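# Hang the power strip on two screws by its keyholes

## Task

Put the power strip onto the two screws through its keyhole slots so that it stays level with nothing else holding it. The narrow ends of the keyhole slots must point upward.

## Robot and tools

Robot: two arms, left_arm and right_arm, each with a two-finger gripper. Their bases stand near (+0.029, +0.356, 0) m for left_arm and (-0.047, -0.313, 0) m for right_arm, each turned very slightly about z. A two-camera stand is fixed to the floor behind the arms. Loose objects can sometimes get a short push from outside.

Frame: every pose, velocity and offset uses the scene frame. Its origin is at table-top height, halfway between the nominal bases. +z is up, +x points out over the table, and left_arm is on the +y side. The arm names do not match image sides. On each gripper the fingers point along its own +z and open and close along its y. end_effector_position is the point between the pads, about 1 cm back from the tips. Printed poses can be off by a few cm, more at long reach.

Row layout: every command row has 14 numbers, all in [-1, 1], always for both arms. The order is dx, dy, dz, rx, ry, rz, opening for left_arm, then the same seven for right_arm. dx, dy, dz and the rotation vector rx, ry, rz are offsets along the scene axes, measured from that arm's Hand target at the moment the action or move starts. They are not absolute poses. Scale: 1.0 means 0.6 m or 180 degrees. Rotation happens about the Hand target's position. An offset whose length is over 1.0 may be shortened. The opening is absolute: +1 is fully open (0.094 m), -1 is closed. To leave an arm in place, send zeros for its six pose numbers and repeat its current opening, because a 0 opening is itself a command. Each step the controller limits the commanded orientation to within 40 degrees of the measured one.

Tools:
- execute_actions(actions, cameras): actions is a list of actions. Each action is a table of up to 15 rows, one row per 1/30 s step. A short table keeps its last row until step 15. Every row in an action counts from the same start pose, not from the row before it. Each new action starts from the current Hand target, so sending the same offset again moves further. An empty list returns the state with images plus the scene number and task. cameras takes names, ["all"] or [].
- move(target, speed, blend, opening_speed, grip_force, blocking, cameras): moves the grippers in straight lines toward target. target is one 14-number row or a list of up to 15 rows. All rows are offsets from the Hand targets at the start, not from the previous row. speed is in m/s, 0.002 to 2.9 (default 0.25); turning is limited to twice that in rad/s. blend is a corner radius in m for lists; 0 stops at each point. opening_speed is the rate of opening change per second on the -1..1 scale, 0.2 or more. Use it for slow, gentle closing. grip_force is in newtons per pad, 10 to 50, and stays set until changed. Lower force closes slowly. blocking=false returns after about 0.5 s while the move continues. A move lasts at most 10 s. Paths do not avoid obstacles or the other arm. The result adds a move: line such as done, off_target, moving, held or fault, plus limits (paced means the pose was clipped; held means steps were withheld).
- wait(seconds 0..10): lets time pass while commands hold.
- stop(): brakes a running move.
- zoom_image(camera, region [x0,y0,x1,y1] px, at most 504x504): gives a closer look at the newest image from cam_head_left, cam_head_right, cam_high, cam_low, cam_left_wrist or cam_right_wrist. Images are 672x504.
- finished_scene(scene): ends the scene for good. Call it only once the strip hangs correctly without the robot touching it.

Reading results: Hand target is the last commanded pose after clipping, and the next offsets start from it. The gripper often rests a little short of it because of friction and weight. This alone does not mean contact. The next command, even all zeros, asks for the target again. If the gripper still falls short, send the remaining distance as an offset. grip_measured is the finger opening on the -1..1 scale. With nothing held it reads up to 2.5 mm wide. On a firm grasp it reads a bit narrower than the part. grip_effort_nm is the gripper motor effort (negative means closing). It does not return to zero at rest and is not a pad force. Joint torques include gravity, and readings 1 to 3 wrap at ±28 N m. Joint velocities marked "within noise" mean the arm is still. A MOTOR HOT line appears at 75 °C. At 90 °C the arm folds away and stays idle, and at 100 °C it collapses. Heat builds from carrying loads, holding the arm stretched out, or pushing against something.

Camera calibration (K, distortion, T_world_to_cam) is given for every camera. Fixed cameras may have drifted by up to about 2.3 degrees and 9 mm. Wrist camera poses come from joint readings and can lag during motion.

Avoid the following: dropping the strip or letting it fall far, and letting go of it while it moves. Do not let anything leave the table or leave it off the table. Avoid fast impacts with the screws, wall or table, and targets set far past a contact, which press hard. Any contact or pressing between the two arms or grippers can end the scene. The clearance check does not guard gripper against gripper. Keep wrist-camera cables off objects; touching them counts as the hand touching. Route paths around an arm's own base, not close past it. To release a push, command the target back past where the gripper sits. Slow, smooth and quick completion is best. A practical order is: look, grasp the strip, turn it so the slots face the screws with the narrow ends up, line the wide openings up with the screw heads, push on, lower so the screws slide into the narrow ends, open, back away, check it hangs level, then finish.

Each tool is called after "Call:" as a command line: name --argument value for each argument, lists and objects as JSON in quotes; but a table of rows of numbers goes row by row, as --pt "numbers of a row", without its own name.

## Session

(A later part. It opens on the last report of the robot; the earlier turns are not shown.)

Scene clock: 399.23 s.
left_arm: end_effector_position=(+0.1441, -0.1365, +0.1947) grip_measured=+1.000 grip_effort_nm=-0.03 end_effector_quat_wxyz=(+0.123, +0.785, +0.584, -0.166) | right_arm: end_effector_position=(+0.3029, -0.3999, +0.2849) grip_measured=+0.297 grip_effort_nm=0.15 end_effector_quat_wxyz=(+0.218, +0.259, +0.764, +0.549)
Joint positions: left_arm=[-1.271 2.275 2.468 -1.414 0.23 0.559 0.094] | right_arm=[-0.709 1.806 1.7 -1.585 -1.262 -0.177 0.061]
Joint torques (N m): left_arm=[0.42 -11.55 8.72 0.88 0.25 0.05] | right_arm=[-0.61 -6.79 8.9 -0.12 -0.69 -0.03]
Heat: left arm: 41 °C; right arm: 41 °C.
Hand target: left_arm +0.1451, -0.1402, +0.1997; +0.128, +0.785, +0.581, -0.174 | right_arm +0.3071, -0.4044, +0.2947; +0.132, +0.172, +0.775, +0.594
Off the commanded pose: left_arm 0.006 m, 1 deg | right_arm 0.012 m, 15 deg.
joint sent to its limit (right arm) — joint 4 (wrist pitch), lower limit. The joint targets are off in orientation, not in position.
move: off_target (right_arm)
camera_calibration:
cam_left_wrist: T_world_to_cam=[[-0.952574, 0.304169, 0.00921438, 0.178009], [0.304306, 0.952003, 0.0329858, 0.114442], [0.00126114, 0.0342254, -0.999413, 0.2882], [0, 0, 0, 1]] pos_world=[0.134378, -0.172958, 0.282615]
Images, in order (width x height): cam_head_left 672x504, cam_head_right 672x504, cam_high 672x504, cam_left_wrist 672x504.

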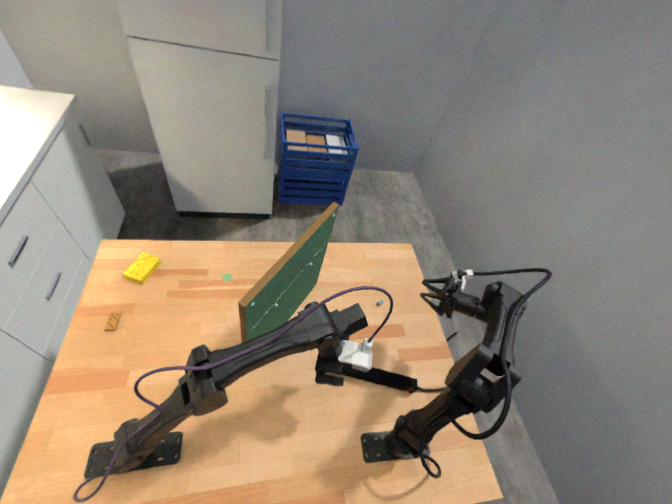

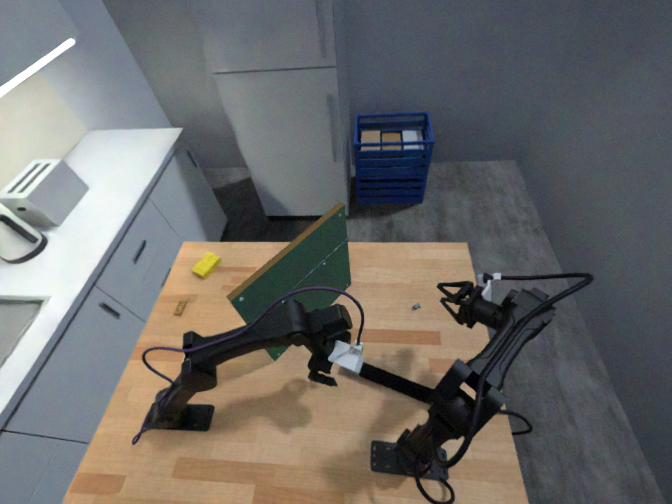

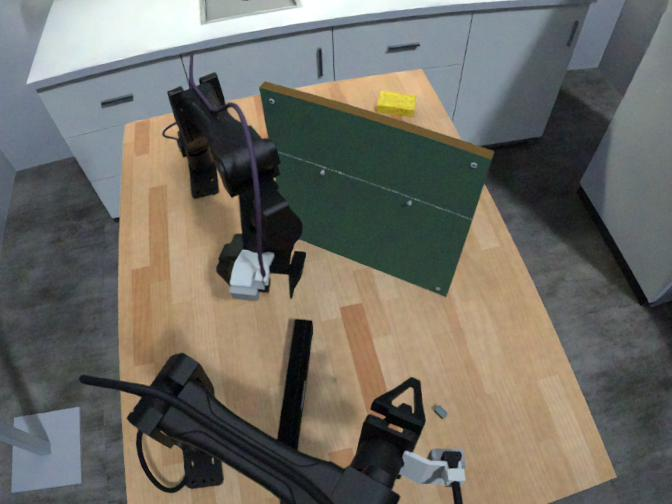

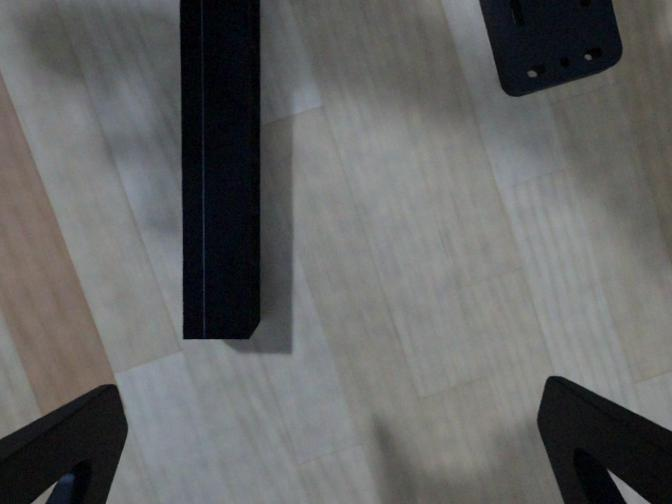

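Call:
move --target '[0.088,-0.075,-0.14,0,0,0,1,0,0,0,0,0,0,0.3]' --speed 0.25 --cameras '["cam_left_wrist","cam_high"]'

Scene clock: 412.53 s.
left_arm: end_effector_position=(+0.2005, -0.1798, +0.1161) grip_measured=+1.000 grip_effort_nm=-0.03 end_effector_quat_wxyz=(+0.128, +0.782, +0.587, -0.167) | right_arm: end_effector_position=(+0.3029, -0.3999, +0.2849) grip_measured=+0.297 grip_effort_nm=0.15 end_effector_quat_wxyz=(+0.218, +0.259, +0.764, +0.549)
Joint positions: left_arm=[-1.191 2.561 2.658 -1.325 0.255 0.628 0.094] | right_arm=[-0.709 1.806 1.7 -1.585 -1.262 -0.177 0.061]
Joint torques (N m): left_arm=[-0.32 -12.53 9.31 0.86 0.27 0.06] | right_arm=[-0.32 -6.68 8.8 -0.14 -0.66 -0.04]
Heat: left arm: 40 °C; right arm: 41 °C.
Hand target: left_arm +0.1978, -0.1852, +0.1158; +0.128, +0.785, +0.581, -0.174 | right_arm +0.3071, -0.4044, +0.2947; +0.132, +0.172, +0.775, +0.594
Off the commanded pose: left_arm 0.006 m, 1 deg | right_arm 0.012 m, 15 deg.
joint sent to its limit (right arm) — joint 4 (wrist pitch), lower limit. The joint targets are off in orientation, not in position.
move: off_target (right_arm)
camera_calibration:
cam_left_wrist: T_world_to_cam=[[-0.955216, 0.295879, 0.00432523, 0.245279], [0.295889, 0.954869, 0.025977, 0.144233], [0.00355603, 0.0260935, -0.999653, 0.209192], [0, 0, 0, 1]] pos_world=[0.190874, -0.215755, 0.204312]
Images, in order (width x height): cam_high 672x504, cam_left_wrist 672x504.

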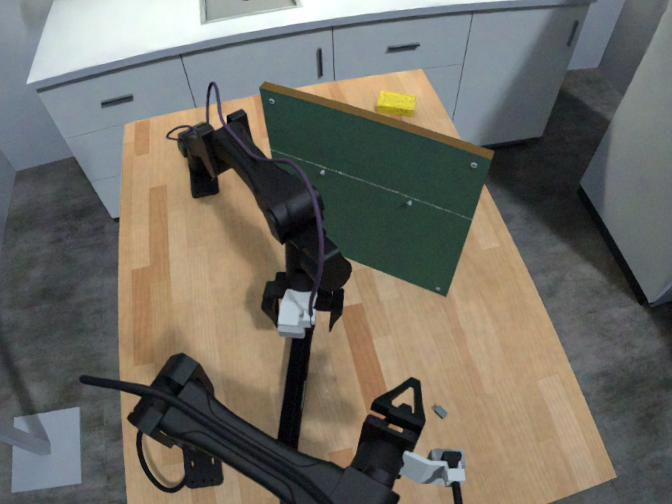

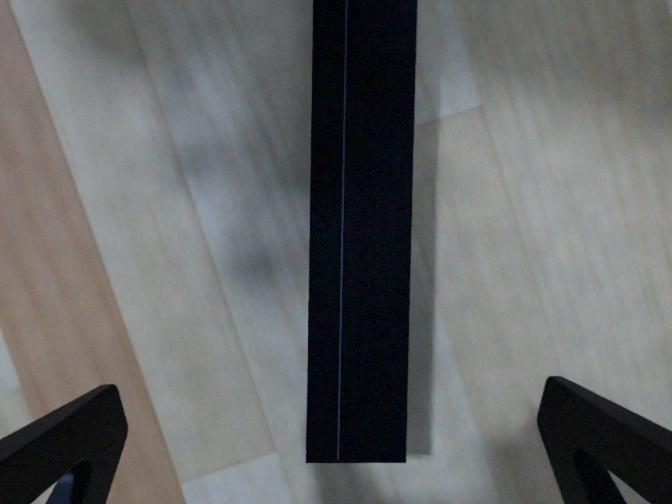

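Call:
move --pt "-0.018 -0.014 -0.145 0 0 0 1 0 0 0 0 0 0 0.3" --pt "-0.018 -0.014 -0.145 0 0 0 -0.6 0 0 0 0 0 0 0.3" --pt "-0.018 -0.014 -0.05 0 0 0 -0.6 0 0 0 0 0 0 0.3" --speed 0.2 --opening_speed 1.5 --cameras '["cam_left_wrist","cam_low","cam_head_right"]'

Scene clock: 422.63 s.
left_arm: end_effector_position=(+0.1887, -0.1858, +0.0736) grip_measured=-0.306 grip_effort_nm=-1.05 end_effector_quat_wxyz=(+0.117, +0.784, +0.588, -0.162) | right_arm: end_effector_position=(+0.3029, -0.3999, +0.2849) grip_measured=+0.297 grip_effort_nm=0.15 end_effector_quat_wxyz=(+0.218, +0.259, +0.764, +0.549)
Joint positions: left_arm=[-1.218 2.527 2.428 -1.148 0.243 0.606 0.033] | right_arm=[-0.709 1.806 1.7 -1.585 -1.262 -0.177 0.061]
Joint torques (N m): left_arm=[-0.17 -14.27 10.02 0.76 0.29 0.05] | right_arm=[-0.32 -6.79 8.79 -0.15 -0.6 -0.03]
Heat: left arm: 41 °C; right arm: 41 °C.
Hand target: left_arm +0.1870, -0.1936, +0.0857; +0.128, +0.785, +0.581, -0.174 | right_arm +0.3071, -0.4044, +0.2947; +0.132, +0.172, +0.775, +0.594
Off the commanded pose: left_arm 0.015 m, 2 deg | right_arm 0.012 m, 15 deg.
joint sent to its limit (right arm) — joint 4 (wrist pitch), lower limit. The joint targets are off in orientation, not in position.
move: off_target (left_arm, right_arm)
camera_calibration:
cam_left_wrist: T_world_to_cam=[[-0.9543, 0.298412, 0.0162079, 0.23536], [0.298849, 0.953123, 0.0473859, 0.152109], [-0.00130763, 0.0500641, -0.998745, 0.172263], [0, 0, 0, 1]] pos_world=[0.179371, -0.223837, 0.161025]
Images, in order (width x height): cam_head_right 672x504, cam_low 672x504, cam_left_wrist 672x504.

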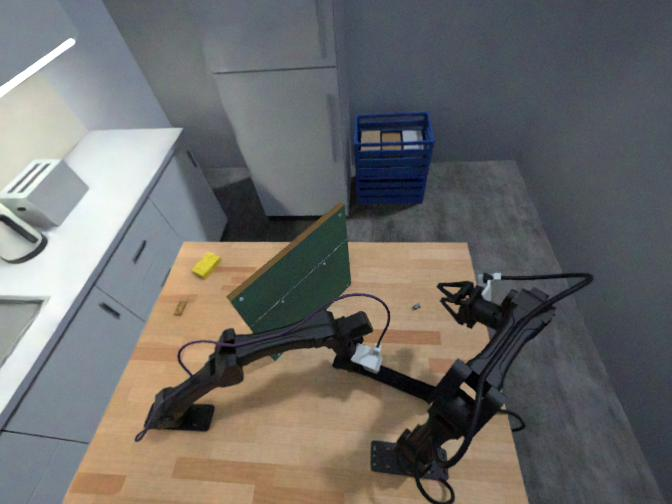

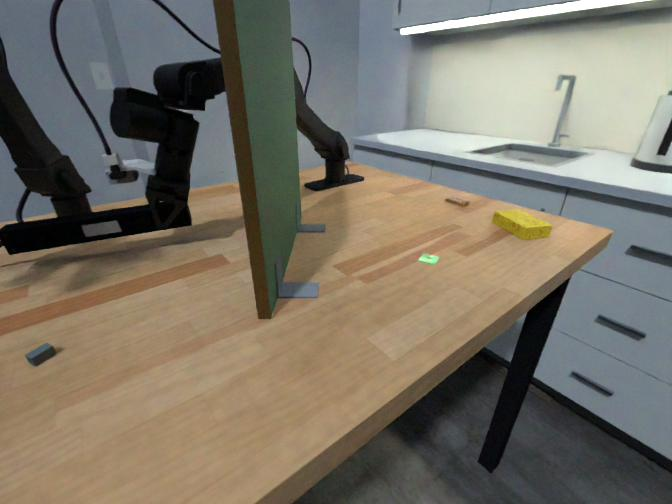

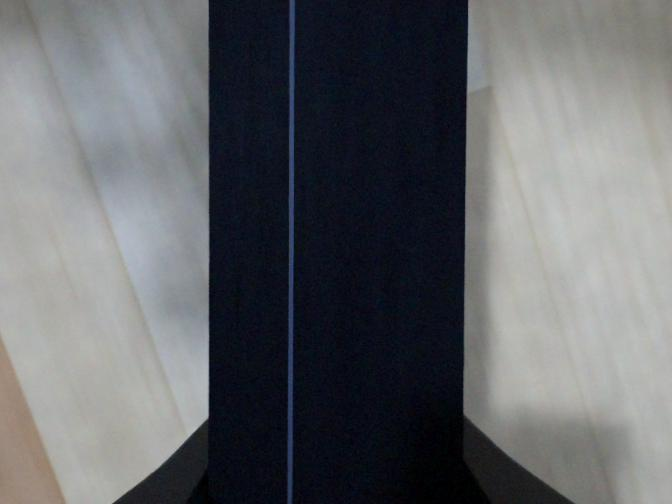

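Call:
move --pt "-0.012 0.256 0.06 0 0 0.317 -0.6 0 0 0 0 0 0 0.3" --pt "-0.012 0.256 0.36 0 0 0.317 -0.6 0 0 0 0 0 0 0.3" --speed 0.25 --blend '[0.03,0]' --cameras '["cam_head_left","cam_low","cam_head_right","cam_high"]'

Scene clock: 432.87 s.
left_arm: end_effector_position=(+0.1674, -0.0351, +0.2834) grip_measured=-0.306 grip_effort_nm=-1.05 end_effector_quat_wxyz=(+0.172, +0.434, +0.879, -0.095) | right_arm: end_effector_position=(+0.3029, -0.3999, +0.2849) grip_measured=+0.297 grip_effort_nm=0.15 end_effector_quat_wxyz=(+0.218, +0.259, +0.764, +0.549)
Joint positions: left_arm=[-1.295 1.967 2.379 -1.605 -0.121 -0.344 0.033] | right_arm=[-0.709 1.806 1.7 -1.585 -1.262 -0.177 0.061]
Joint torques (N m): left_arm=[0.44 -9.8 8.69 1.26 -0.49 -0.22] | right_arm=[-0.54 -6.74 8.77 -0.14 -0.6 -0.02]
Heat: left arm: 41 °C; right arm: 41 °C.
Hand target: left_arm +0.1798, -0.0400, +0.3017; +0.196, +0.412, +0.885, -0.092 | right_arm +0.3071, -0.4044, +0.2947; +0.132, +0.172, +0.775, +0.594
Off the commanded pose: left_arm 0.023 m, 4 deg | right_arm 0.012 m, 15 deg.
joint read past its limit (left arm) — joint 4 (wrist pitch), lower limit.
joint sent to its limit (left arm) — joint 4 (wrist pitch), lower limit. The joint targets are off in orientation, not in position.
joint sent to its limit (right arm) — joint 4 (wrist pitch), lower limit. The joint targets are off in orientation, not in position.
move: off_target (left_arm, right_arm)
Images, in order (width x height): cam_head_left 672x504, cam_head_right 672x504, cam_high 672x504, cam_low 672x504.

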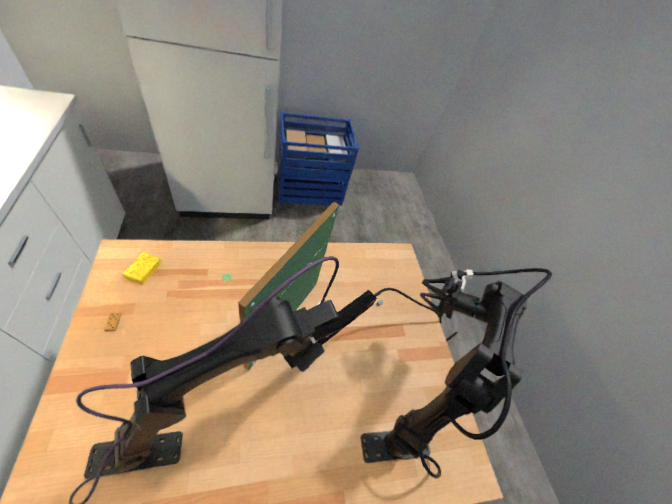

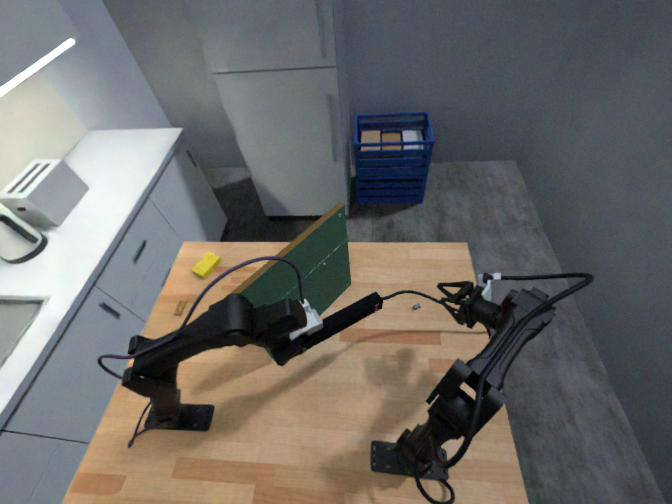

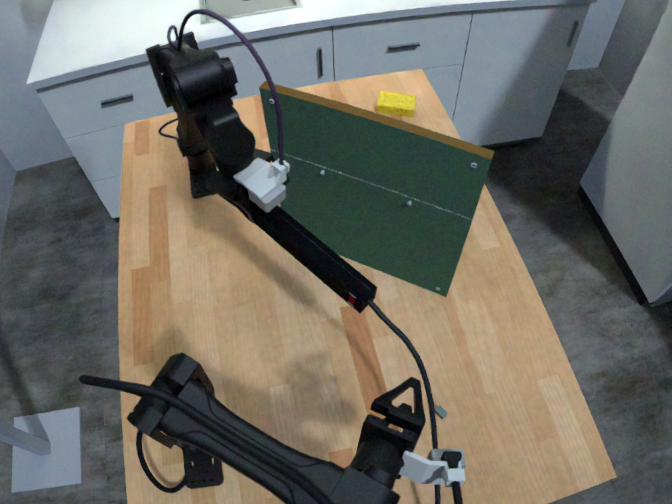

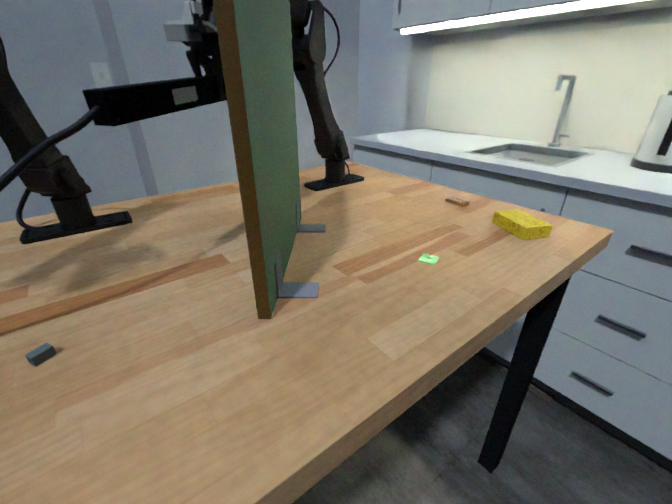

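Call:
move --pt "0 0 0 0 0 0 -0.6 -0.15 0.09 0.0 0.065 -0.054 -0.16 1" --pt "0.115 -0.115 0 0 0 0 -0.6 -0.15 0.09 0.0 0.065 -0.054 -0.16 1" --speed 0.25 --cameras '["cam_head_left","cam_low","cam_head_right","cam_right_wrist","cam_high"]'

Scene clock: 475.17 s.
left_arm: end_effector_position=(+0.2330, -0.0956, +0.2699) grip_measured=-0.306 grip_effort_nm=-1.05 end_effector_quat_wxyz=(+0.213, +0.428, +0.869, -0.124) | right_arm: end_effector_position=(+0.2193, -0.3530, +0.2877) grip_measured=+0.997 grip_effort_nm=0.15 end_effector_quat_wxyz=(+0.288, +0.319, +0.643, +0.633)
Joint positions: left_arm=[-1.191 2.295 2.815 -1.6 -0.093 -0.244 0.033] | right_arm=[-0.853 1.27 1.001 -1.228 -1.539 0.107 0.094]
Joint torques (N m): left_arm=[0.58 -12.97 9.28 2.01 -0.36 -0.11] | right_arm=[-0.4 -5.19 5.2 0.33 -0.75 -0.02]
Heat: left arm: 40 °C; right arm: 40 °C.
Hand target: left_arm +0.2488, -0.1089, +0.3018; +0.196, +0.412, +0.885, -0.092 | right_arm +0.2171, -0.3503, +0.2948; +0.322, +0.320, +0.630, +0.630
Off the commanded pose: left_arm 0.038 m, 5 deg | right_arm 0.008 m, 4 deg.
elbow stopped short (left arm): the move would have taken joint 3 (elbow) straighter than the controller allows.
joint read past its limit (left arm) — joint 4 (wrist pitch), lower limit.
move: off_target (left_arm, right_arm)
camera_calibration:
cam_right_wrist: T_world_to_cam=[[-0.0494033, -0.0380329, -0.998055, 0.28106], [-0.902851, 0.429018, 0.0283422, 0.380633], [0.427105, 0.902495, -0.0555329, 0.335208], [0, 0, 0, 1]] pos_world=[0.214372, -0.455132, 0.288341]
Images, in order (width x height): cam_head_left 672x504, cam_head_right 672x504, cam_high 672x504, cam_low 672x504, cam_right_wrist 672x504.

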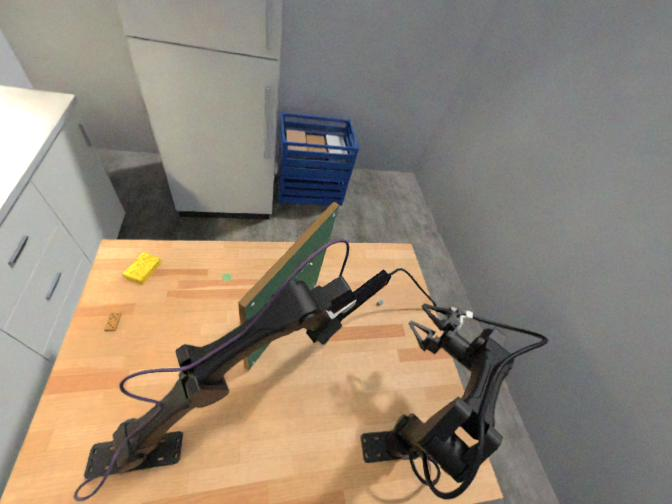

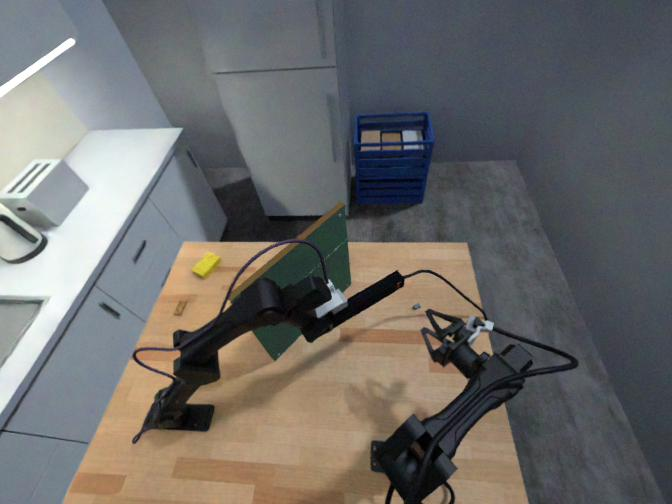

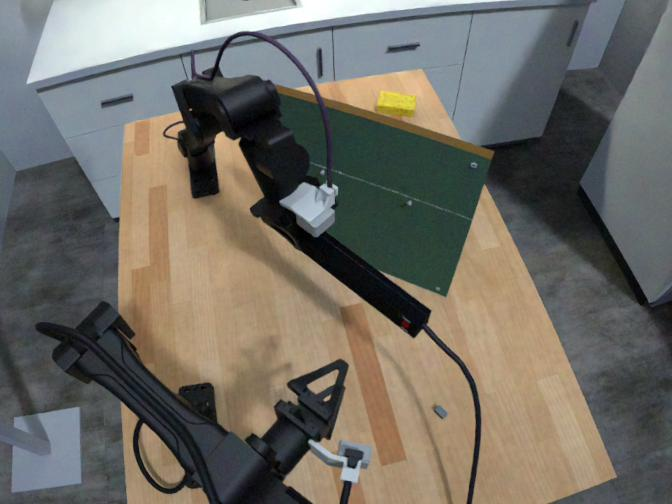

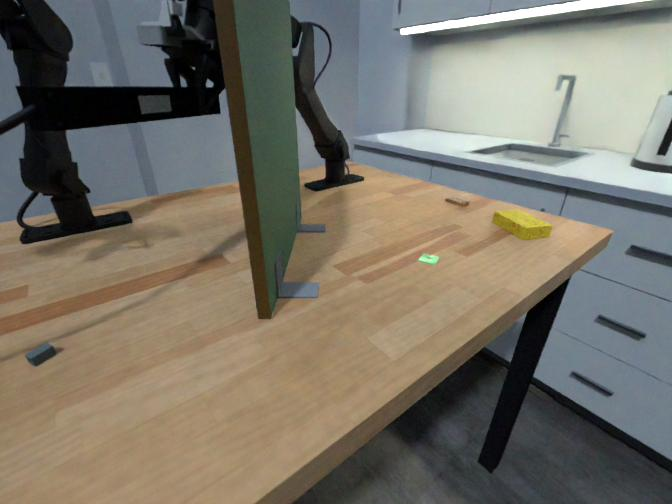

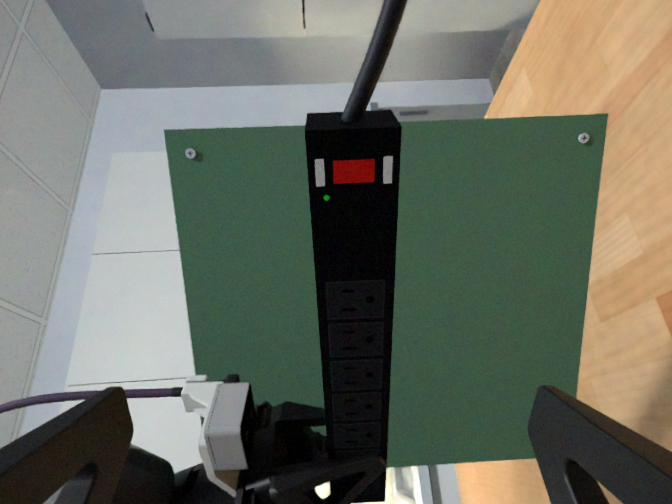

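Call:
move --target '[0,0,0,0,0,0,-0.6,0.056,0.172,-0.01,0,0,0,1]' --speed 0.15 --cameras '["cam_head_left","cam_low","cam_head_right","cam_right_wrist","cam_high"]'

Scene clock: 483.37 s.
left_arm: end_effector_position=(+0.2330, -0.0956, +0.2699) grip_measured=-0.306 grip_effort_nm=-1.05 end_effector_quat_wxyz=(+0.213, +0.428, +0.869, -0.124) | right_arm: end_effector_position=(+0.2510, -0.2473, +0.2861) grip_measured=+0.997 grip_effort_nm=0.15 end_effector_quat_wxyz=(+0.309, +0.328, +0.633, +0.629)
Joint positions: left_arm=[-1.191 2.295 2.815 -1.6 -0.093 -0.244 0.033] | right_arm=[-0.236 0.802 0.495 0.278 -0.905 1.569 0.094]
Joint torques (N m): left_arm=[0.61 -13.01 9.28 2.01 -0.34 -0.11] | right_arm=[0.31 -1.5 6 1.6 0.14 -0.06]
Heat: left arm: 41 °C; right arm: 40 °C.
Hand target: left_arm +0.2488, -0.1089, +0.3018; +0.196, +0.412, +0.885, -0.092 | right_arm +0.2507, -0.2471, +0.2887; +0.322, +0.320, +0.630, +0.630
Off the commanded pose: left_arm 0.038 m, 5 deg | right_arm 0.003 m, 2 deg.
elbow stopped short (left arm): the move would have taken joint 3 (elbow) straighter than the controller allows.
joint read past its limit (left arm) — joint 4 (wrist pitch), lower limit.
move: off_target (left_arm)
camera_calibration:
cam_right_wrist: T_world_to_cam=[[-0.0329367, -0.0367124, -0.998783, 0.281487], [-0.882475, 0.470211, 0.0118176, 0.37366], [0.469205, 0.88179, -0.047885, 0.208414], [0, 0, 0, 1]] pos_world=[0.241228, -0.349142, 0.286708]
Images, in order (width x height): cam_head_left 672x504, cam_head_right 672x504, cam_high 672x504, cam_low 672x504, cam_right_wrist 672x504.

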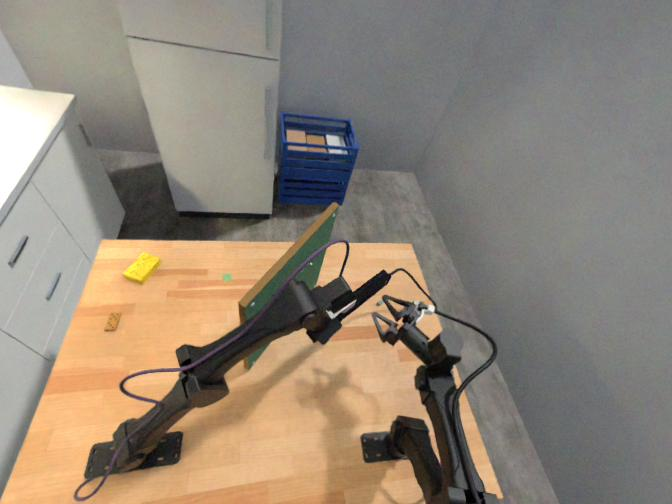

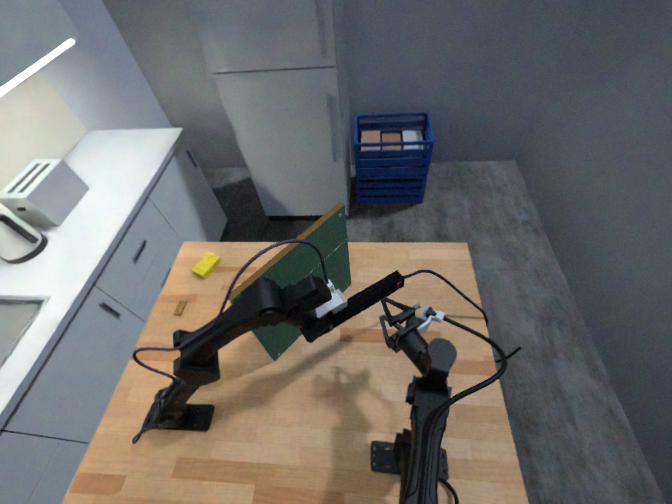

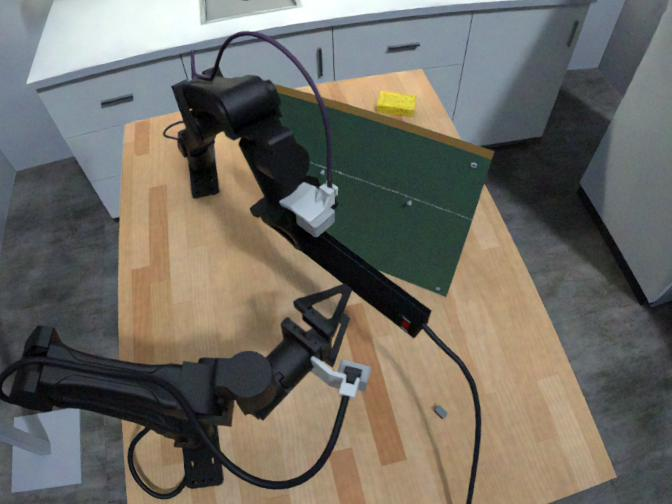

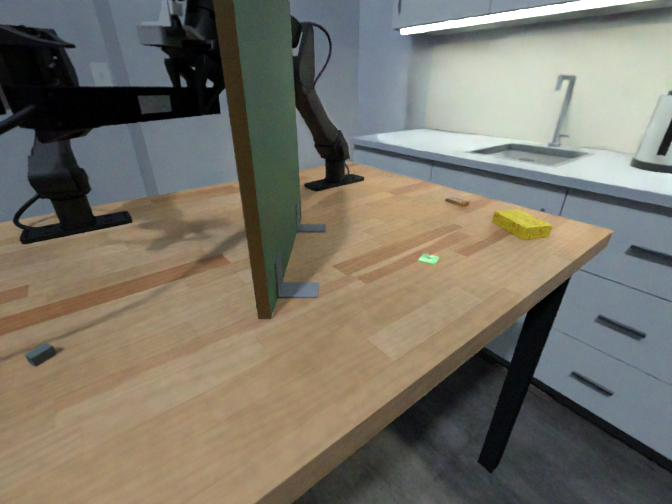

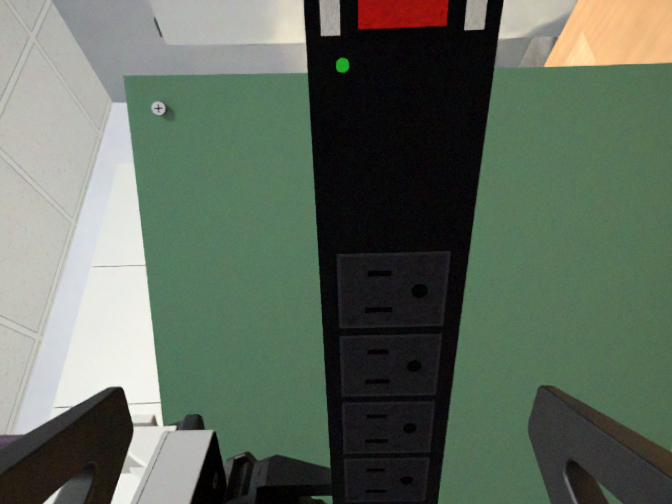

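Call:
move --pt "0 0 0 0 0 0 -0.6 0 0 -0.033 0 0 0 1" --pt "0 0 0 0 0 0 -0.6 0.115 0.083 -0.033 0 0 0 1" --speed 0.12 --cameras '["cam_right_wrist","cam_high"]'

Scene clock: 496.27 s.
left_arm: end_effector_position=(+0.2560, -0.0844, +0.2712) grip_measured=-0.306 grip_effort_nm=-1.05 end_effector_quat_wxyz=(+0.234, +0.397, +0.882, -0.099) | right_arm: end_effector_position=(+0.3097, -0.1987, +0.2432) grip_measured=+0.997 grip_effort_nm=0.14 end_effector_quat_wxyz=(+0.293, +0.341, +0.642, +0.621)
Joint positions: left_arm=[-1.164 2.295 2.815 -1.6 -0.161 -0.269 0.033] | right_arm=[0.06 1.146 0.496 0.58 -0.614 1.578 0.094]
Joint torques (N m): left_arm=[-2.04 -12.97 9.25 2.01 0.19 0.18] | right_arm=[1.18 -2.48 10.77 1.76 0.2 -0.1]
Heat: left arm: 42 °C; right arm: 40 °C.
Hand target: left_arm +0.2488, -0.1089, +0.3018; +0.196, +0.412, +0.885, -0.092 | right_arm +0.3197, -0.1974, +0.2690; +0.322, +0.320, +0.630, +0.630
Off the commanded pose: left_arm 0.040 m, 5 deg | right_arm 0.028 m, 4 deg.
elbow stopped short (left arm): the move would have taken joint 3 (elbow) straighter than the controller allows.
joint read past its limit (left arm) — joint 4 (wrist pitch), lower limit.
move: off_target (left_arm, right_arm)
camera_calibration:
cam_right_wrist: T_world_to_cam=[[-0.0793126, -0.0400589, -0.996045, 0.255347], [-0.883323, 0.465916, 0.0515987, 0.39294], [0.462006, 0.883922, -0.0723379, 0.144589], [0, 0, 0, 1]] pos_world=[0.300544, -0.300653, 0.244521]
Images, in order (width x height): cam_high 672x504, cam_right_wrist 672x504.

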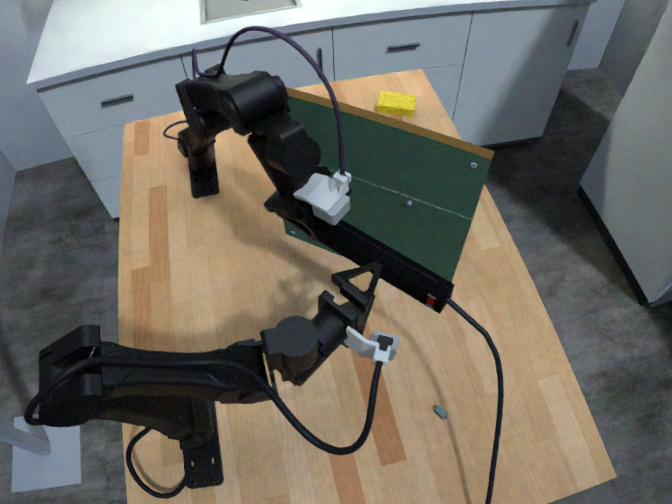

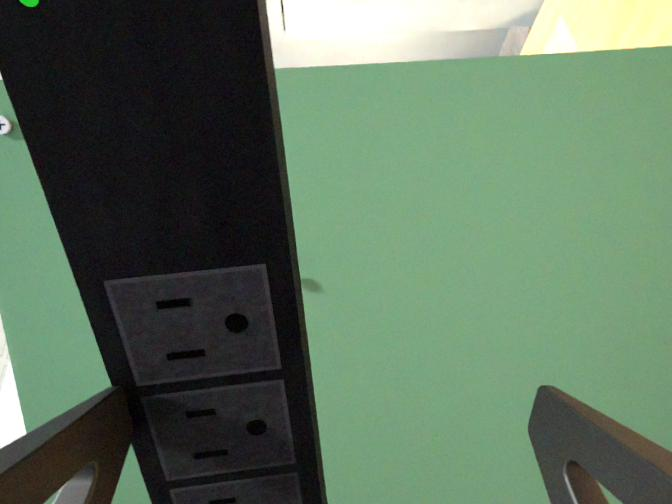

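Call:
move --target '[0,0,0,0,0,0,-0.6,-0.1,-0.075,0,0,0,0,1]' --speed 0.12 --cameras '["cam_right_wrist","cam_low"]'

Scene clock: 501.67 s.
left_arm: end_effector_position=(+0.2342, -0.0954, +0.2701) grip_measured=-0.306 grip_effort_nm=-1.05 end_effector_quat_wxyz=(+0.216, +0.427, +0.870, -0.122) | right_arm: end_effector_position=(+0.2635, -0.2425, +0.2672) grip_measured=+0.997 grip_effort_nm=0.14 end_effector_quat_wxyz=(+0.314, +0.329, +0.630, +0.629)
Joint positions: left_arm=[-1.192 2.295 2.815 -1.599 -0.102 -0.244 0.033] | right_arm=[-0.182 0.874 0.431 0.427 -0.841 1.578 0.094]
Joint torques (N m): left_arm=[0.61 -13 9.28 2 -0.28 -0.11] | right_arm=[-0.9 -2.84 6.01 1.38 -0.02 -0.03]
Heat: left arm: 42 °C; right arm: 41 °C.
Hand target: left_arm +0.2489, -0.1089, +0.3018; +0.196, +0.412, +0.885, -0.092 | right_arm +0.2597, -0.2423, +0.2690; +0.321, +0.320, +0.630, +0.630
Off the commanded pose: left_arm 0.037 m, 5 deg | right_arm 0.004 m, 1 deg.
elbow stopped short (left arm): the move would have taken joint 3 (elbow) straighter than the controller allows.
joint read past its limit (left arm) — joint 4 (wrist pitch), lower limit.
move: off_target (left_arm)
camera_calibration:
cam_right_wrist: T_world_to_cam=[[-0.0254992, -0.0346222, -0.999075, 0.26176], [-0.877769, 0.47905, 0.00580201, 0.385139], [0.478406, 0.877105, -0.0426056, 0.192432], [0, 0, 0, 1]] pos_world=[0.252677, -0.344221, 0.267482]
Images, in order (width x height): cam_low 672x504, cam_right_wrist 672x504.

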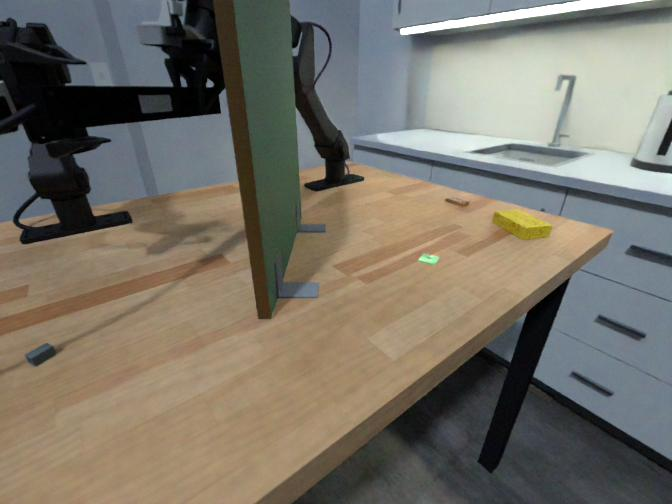

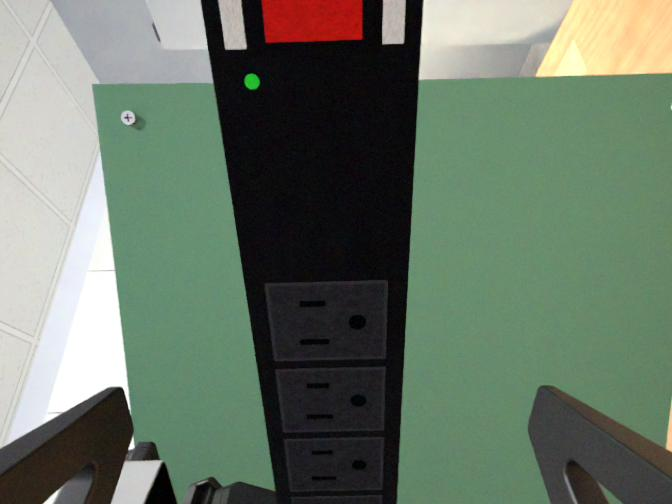

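Call:
move --target '[0,0,0,0,0,0,-0.6,0.036,0.026,0.005,0,0,0,1]' --speed 0.1 --cameras '["cam_right_wrist"]'

Scene clock: 508.77 s.
left_arm: end_effector_position=(+0.2342, -0.0954, +0.2701) grip_measured=-0.306 grip_effort_nm=-1.05 end_effector_quat_wxyz=(+0.216, +0.427, +0.870, -0.122) | right_arm: end_effector_position=(+0.2758, -0.2261, +0.2506) grip_measured=+0.997 grip_effort_nm=0.14 end_effector_quat_wxyz=(+0.294, +0.342, +0.638, +0.624)
Joint positions: left_arm=[-1.192 2.295 2.815 -1.599 -0.102 -0.244 0.033] | right_arm=[-0.085 0.952 0.431 0.455 -0.757 1.578 0.094]
Joint torques (N m): left_arm=[0.61 -13 9.29 2 -0.29 -0.1] | right_arm=[0.42 -1.57 9.76 1.7 0.11 -0.03]
Heat: left arm: 42 °C; right arm: 40 °C.
Hand target: left_arm +0.2488, -0.1089, +0.3018; +0.196, +0.412, +0.885, -0.092 | right_arm +0.2813, -0.2267, +0.2720; +0.321, +0.320, +0.630, +0.630
Off the commanded pose: left_arm 0.037 m, 5 deg | right_arm 0.022 m, 4 deg.
elbow stopped short (left arm): the move would have taken joint 3 (elbow) straighter than the controller allows.
joint read past its limit (left arm) — joint 4 (wrist pitch), lower limit.
move: off_target (left_arm, right_arm)
camera_calibration:
cam_right_wrist: T_world_to_cam=[[-0.0744151, -0.0303806, -0.996764, 0.259894], [-0.881999, 0.468422, 0.0515699, 0.375538], [0.46534, 0.882982, -0.0616533, 0.181238], [0, 0, 0, 1]] pos_world=[0.266227, -0.328044, 0.25086]
Images, in order (width x height): cam_right_wrist 672x504.

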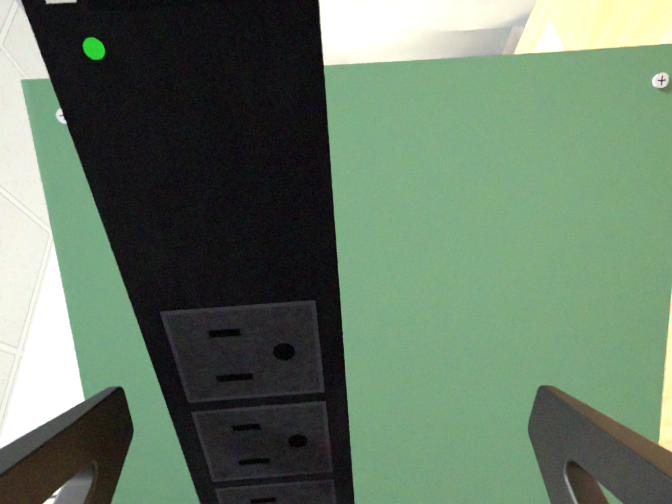

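Call:
move --target '[0,0,0,0,0,0,-0.6,0,0,0.03,0,0,0,1]' --speed 0.1 --cameras '["cam_right_wrist"]'

Scene clock: 513.73 s.
left_arm: end_effector_position=(+0.2342, -0.0954, +0.2701) grip_measured=-0.306 grip_effort_nm=-1.05 end_effector_quat_wxyz=(+0.216, +0.427, +0.870, -0.122) | right_arm: end_effector_position=(+0.2793, -0.2267, +0.2632) grip_measured=+0.997 grip_effort_nm=0.14 end_effector_quat_wxyz=(+0.293, +0.343, +0.638, +0.624)
Joint positions: left_arm=[-1.192 2.295 2.815 -1.599 -0.102 -0.244 0.033] | right_arm=[-0.085 0.952 0.486 0.397 -0.755 1.578 0.094]
Joint torques (N m): left_arm=[0.62 -13.01 9.31 2.01 -0.28 -0.1] | right_arm=[0.44 -3.29 10.54 1.48 0.12 -0.07]
Heat: left arm: 42 °C; right arm: 40 °C.
Hand target: left_arm +0.2488, -0.1089, +0.3018; +0.196, +0.412, +0.885, -0.092 | right_arm +0.2813, -0.2267, +0.2899; +0.321, +0.320, +0.630, +0.630
Off the commanded pose: left_arm 0.037 m, 5 deg | right_arm 0.027 m, 4 deg.
elbow stopped short (left arm): the move would have taken joint 3 (elbow) straighter than the controller allows.
joint read past its limit (left arm) — joint 4 (wrist pitch), lower limit.
move: off_target (left_arm, right_arm)
camera_calibration:
cam_right_wrist: T_world_to_cam=[[-0.077885, -0.0299317, -0.996513, 0.273712], [-0.881271, 0.469427, 0.054778, 0.377402], [0.46615, 0.882464, -0.0629392, 0.180825], [0, 0, 0, 1]] pos_world=[0.26962, -0.328542, 0.263465]
Images, in order (width x height): cam_right_wrist 672x504.

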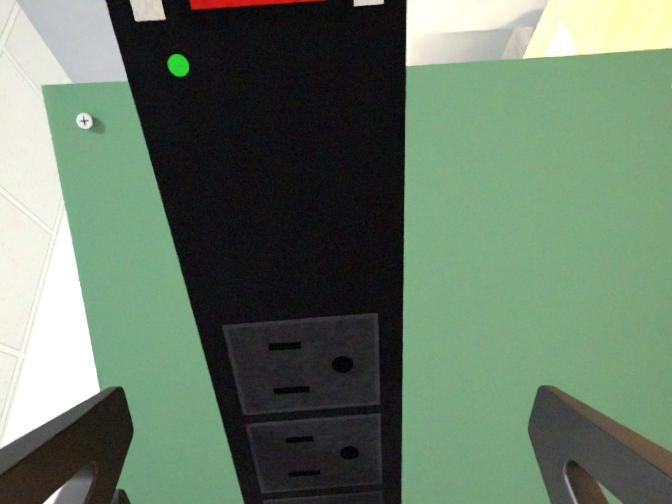

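Call:
move --target '[0,0,0,0,0,0,-0.6,0.066,0.048,0.018,0,0,0,1]' --speed 0.08 --cameras '["cam_right_wrist","cam_low","cam_high"]'

Scene clock: 519.93 s.
left_arm: end_effector_position=(+0.2342, -0.0954, +0.2701) grip_measured=-0.306 grip_effort_nm=-1.05 end_effector_quat_wxyz=(+0.216, +0.427, +0.870, -0.122) | right_arm: end_effector_position=(+0.3137, -0.1982, +0.2729) grip_measured=+0.997 grip_effort_nm=0.14 end_effector_quat_wxyz=(+0.292, +0.344, +0.643, +0.619)
Joint positions: left_arm=[-1.192 2.295 2.815 -1.599 -0.102 -0.244 0.033] | right_arm=[0.064 1.111 0.608 0.427 -0.608 1.578 0.094]
Joint torques (N m): left_arm=[0.59 -13.01 9.29 2 -0.27 -0.11] | right_arm=[0.49 -2.58 10.71 1.75 0.15 -0.07]
Heat: left arm: 42 °C; right arm: 41 °C.
Hand target: left_arm +0.2488, -0.1089, +0.3018; +0.196, +0.412, +0.885, -0.092 | right_arm +0.3209, -0.1980, +0.3008; +0.322, +0.320, +0.630, +0.630
Off the commanded pose: left_arm 0.037 m, 5 deg | right_arm 0.029 m, 5 deg.
elbow stopped short (left arm): the move would have taken joint 3 (elbow) straighter than the controller allows.
joint read past its limit (left arm) — joint 4 (wrist pitch), lower limit.
move: off_target (left_arm, right_arm)
camera_calibration:
cam_right_wrist: T_world_to_cam=[[-0.0858094, -0.0404314, -0.995491, 0.286984], [-0.881898, 0.467981, 0.0570111, 0.393171], [0.463566, 0.882813, -0.0758136, 0.144601], [0, 0, 0, 1]] pos_world=[0.30433, -0.300049, 0.274237]
Images, in order (width x height): cam_high 672x504, cam_low 672x504, cam_right_wrist 672x504.

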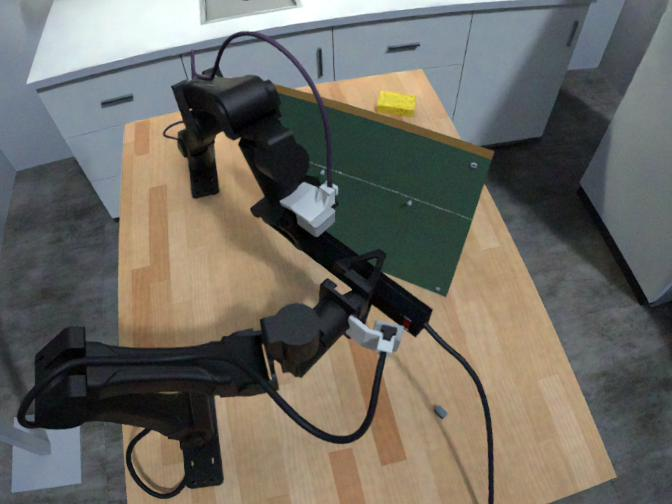

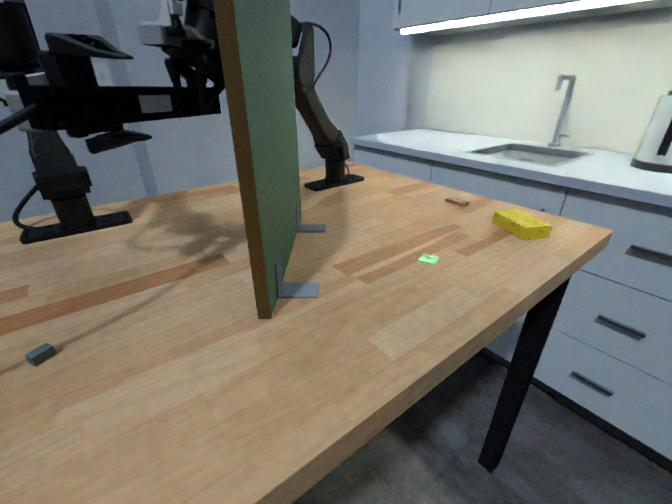

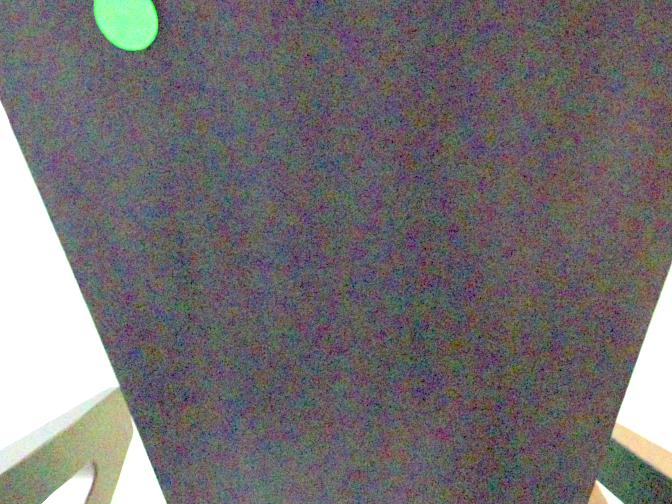

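Call:
move --target '[0,0,0,0,0,0,-0.6,0,0,0,0,0,0,-0.15]' --opening_speed 0.6 --cameras '["cam_right_wrist","cam_low","cam_high"]'

Call:
zoom_image --camera "cam_low" --region '[0, 20, 250, 200]'

Scene clock: 530.60 s.
left_arm: end_effector_position=(+0.2352, -0.0968, +0.2723) grip_measured=-0.306 grip_effort_nm=-1.05 end_effector_quat_wxyz=(+0.219, +0.425, +0.869, -0.126) | right_arm: end_effector_position=(+0.3144, -0.1985, +0.2710) grip_measured=-0.037 grip_effort_nm=-1.01 end_effector_quat_wxyz=(+0.293, +0.343, +0.645, +0.617)
Joint positions: left_arm=[-1.19 2.295 2.82 -1.592 -0.099 -0.245 0.033] | right_arm=[0.064 1.115 0.608 0.424 -0.606 1.569 0.045]
Joint torques (N m): left_arm=[0.46 -12.94 8.88 1.95 -0.31 -0.1] | right_arm=[0.29 -3.18 10.65 1.76 0.11 0.05]
Heat: left arm: 42 °C; right arm: 43 °C.
Hand target: left_arm +0.2488, -0.1089, +0.3018; +0.196, +0.412, +0.885, -0.092 | right_arm +0.3209, -0.1980, +0.3008; +0.322, +0.320, +0.630, +0.630
Off the commanded pose: left_arm 0.035 m, 5 deg | right_arm 0.030 m, 5 deg.
elbow stopped short (left arm): the move would have taken joint 3 (elbow) straighter than the controller allows.
joint read past its limit (left arm) — joint 4 (wrist pitch), lower limit.
move: off_target (left_arm, right_arm)
camera_calibration:
cam_right_wrist: T_world_to_cam=[[-0.0869563, -0.0474164, -0.995083, 0.284108], [-0.881203, 0.469571, 0.0546294, 0.39481], [0.464672, 0.88162, -0.0826156, 0.145671], [0, 0, 0, 1]] pos_world=[0.304923, -0.300347, 0.273178]
Images, in order (width x height): cam_high 672x504, cam_low 672x504, cam_right_wrist 672x504.

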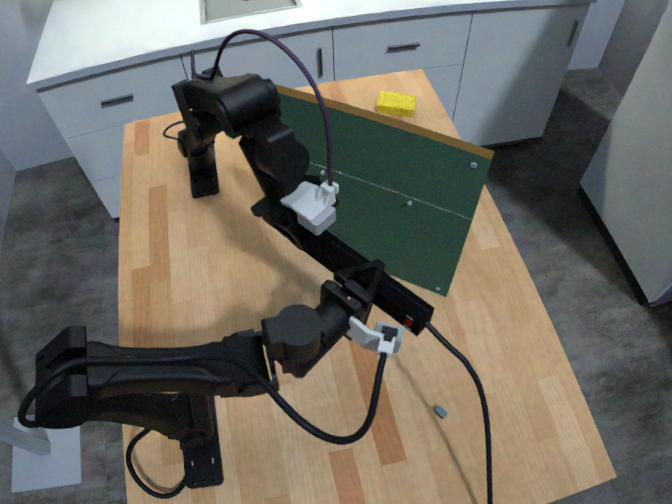

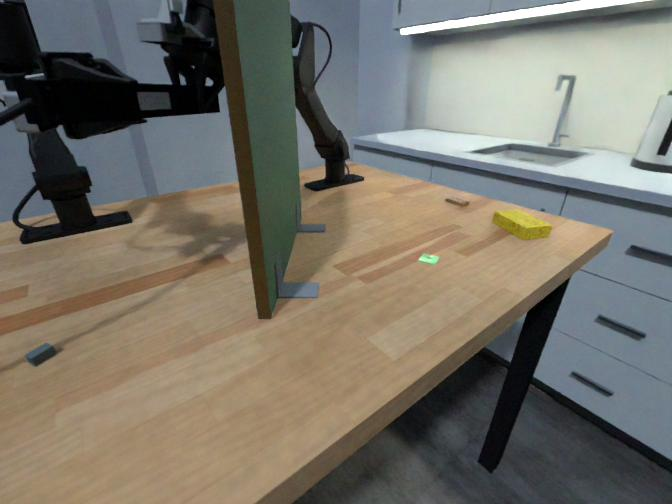

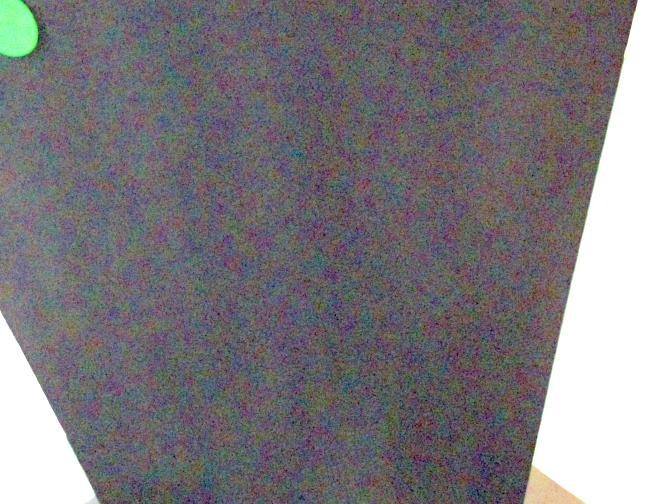

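Scaled by 2.016.

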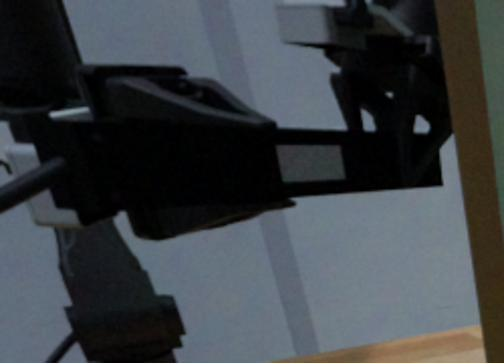

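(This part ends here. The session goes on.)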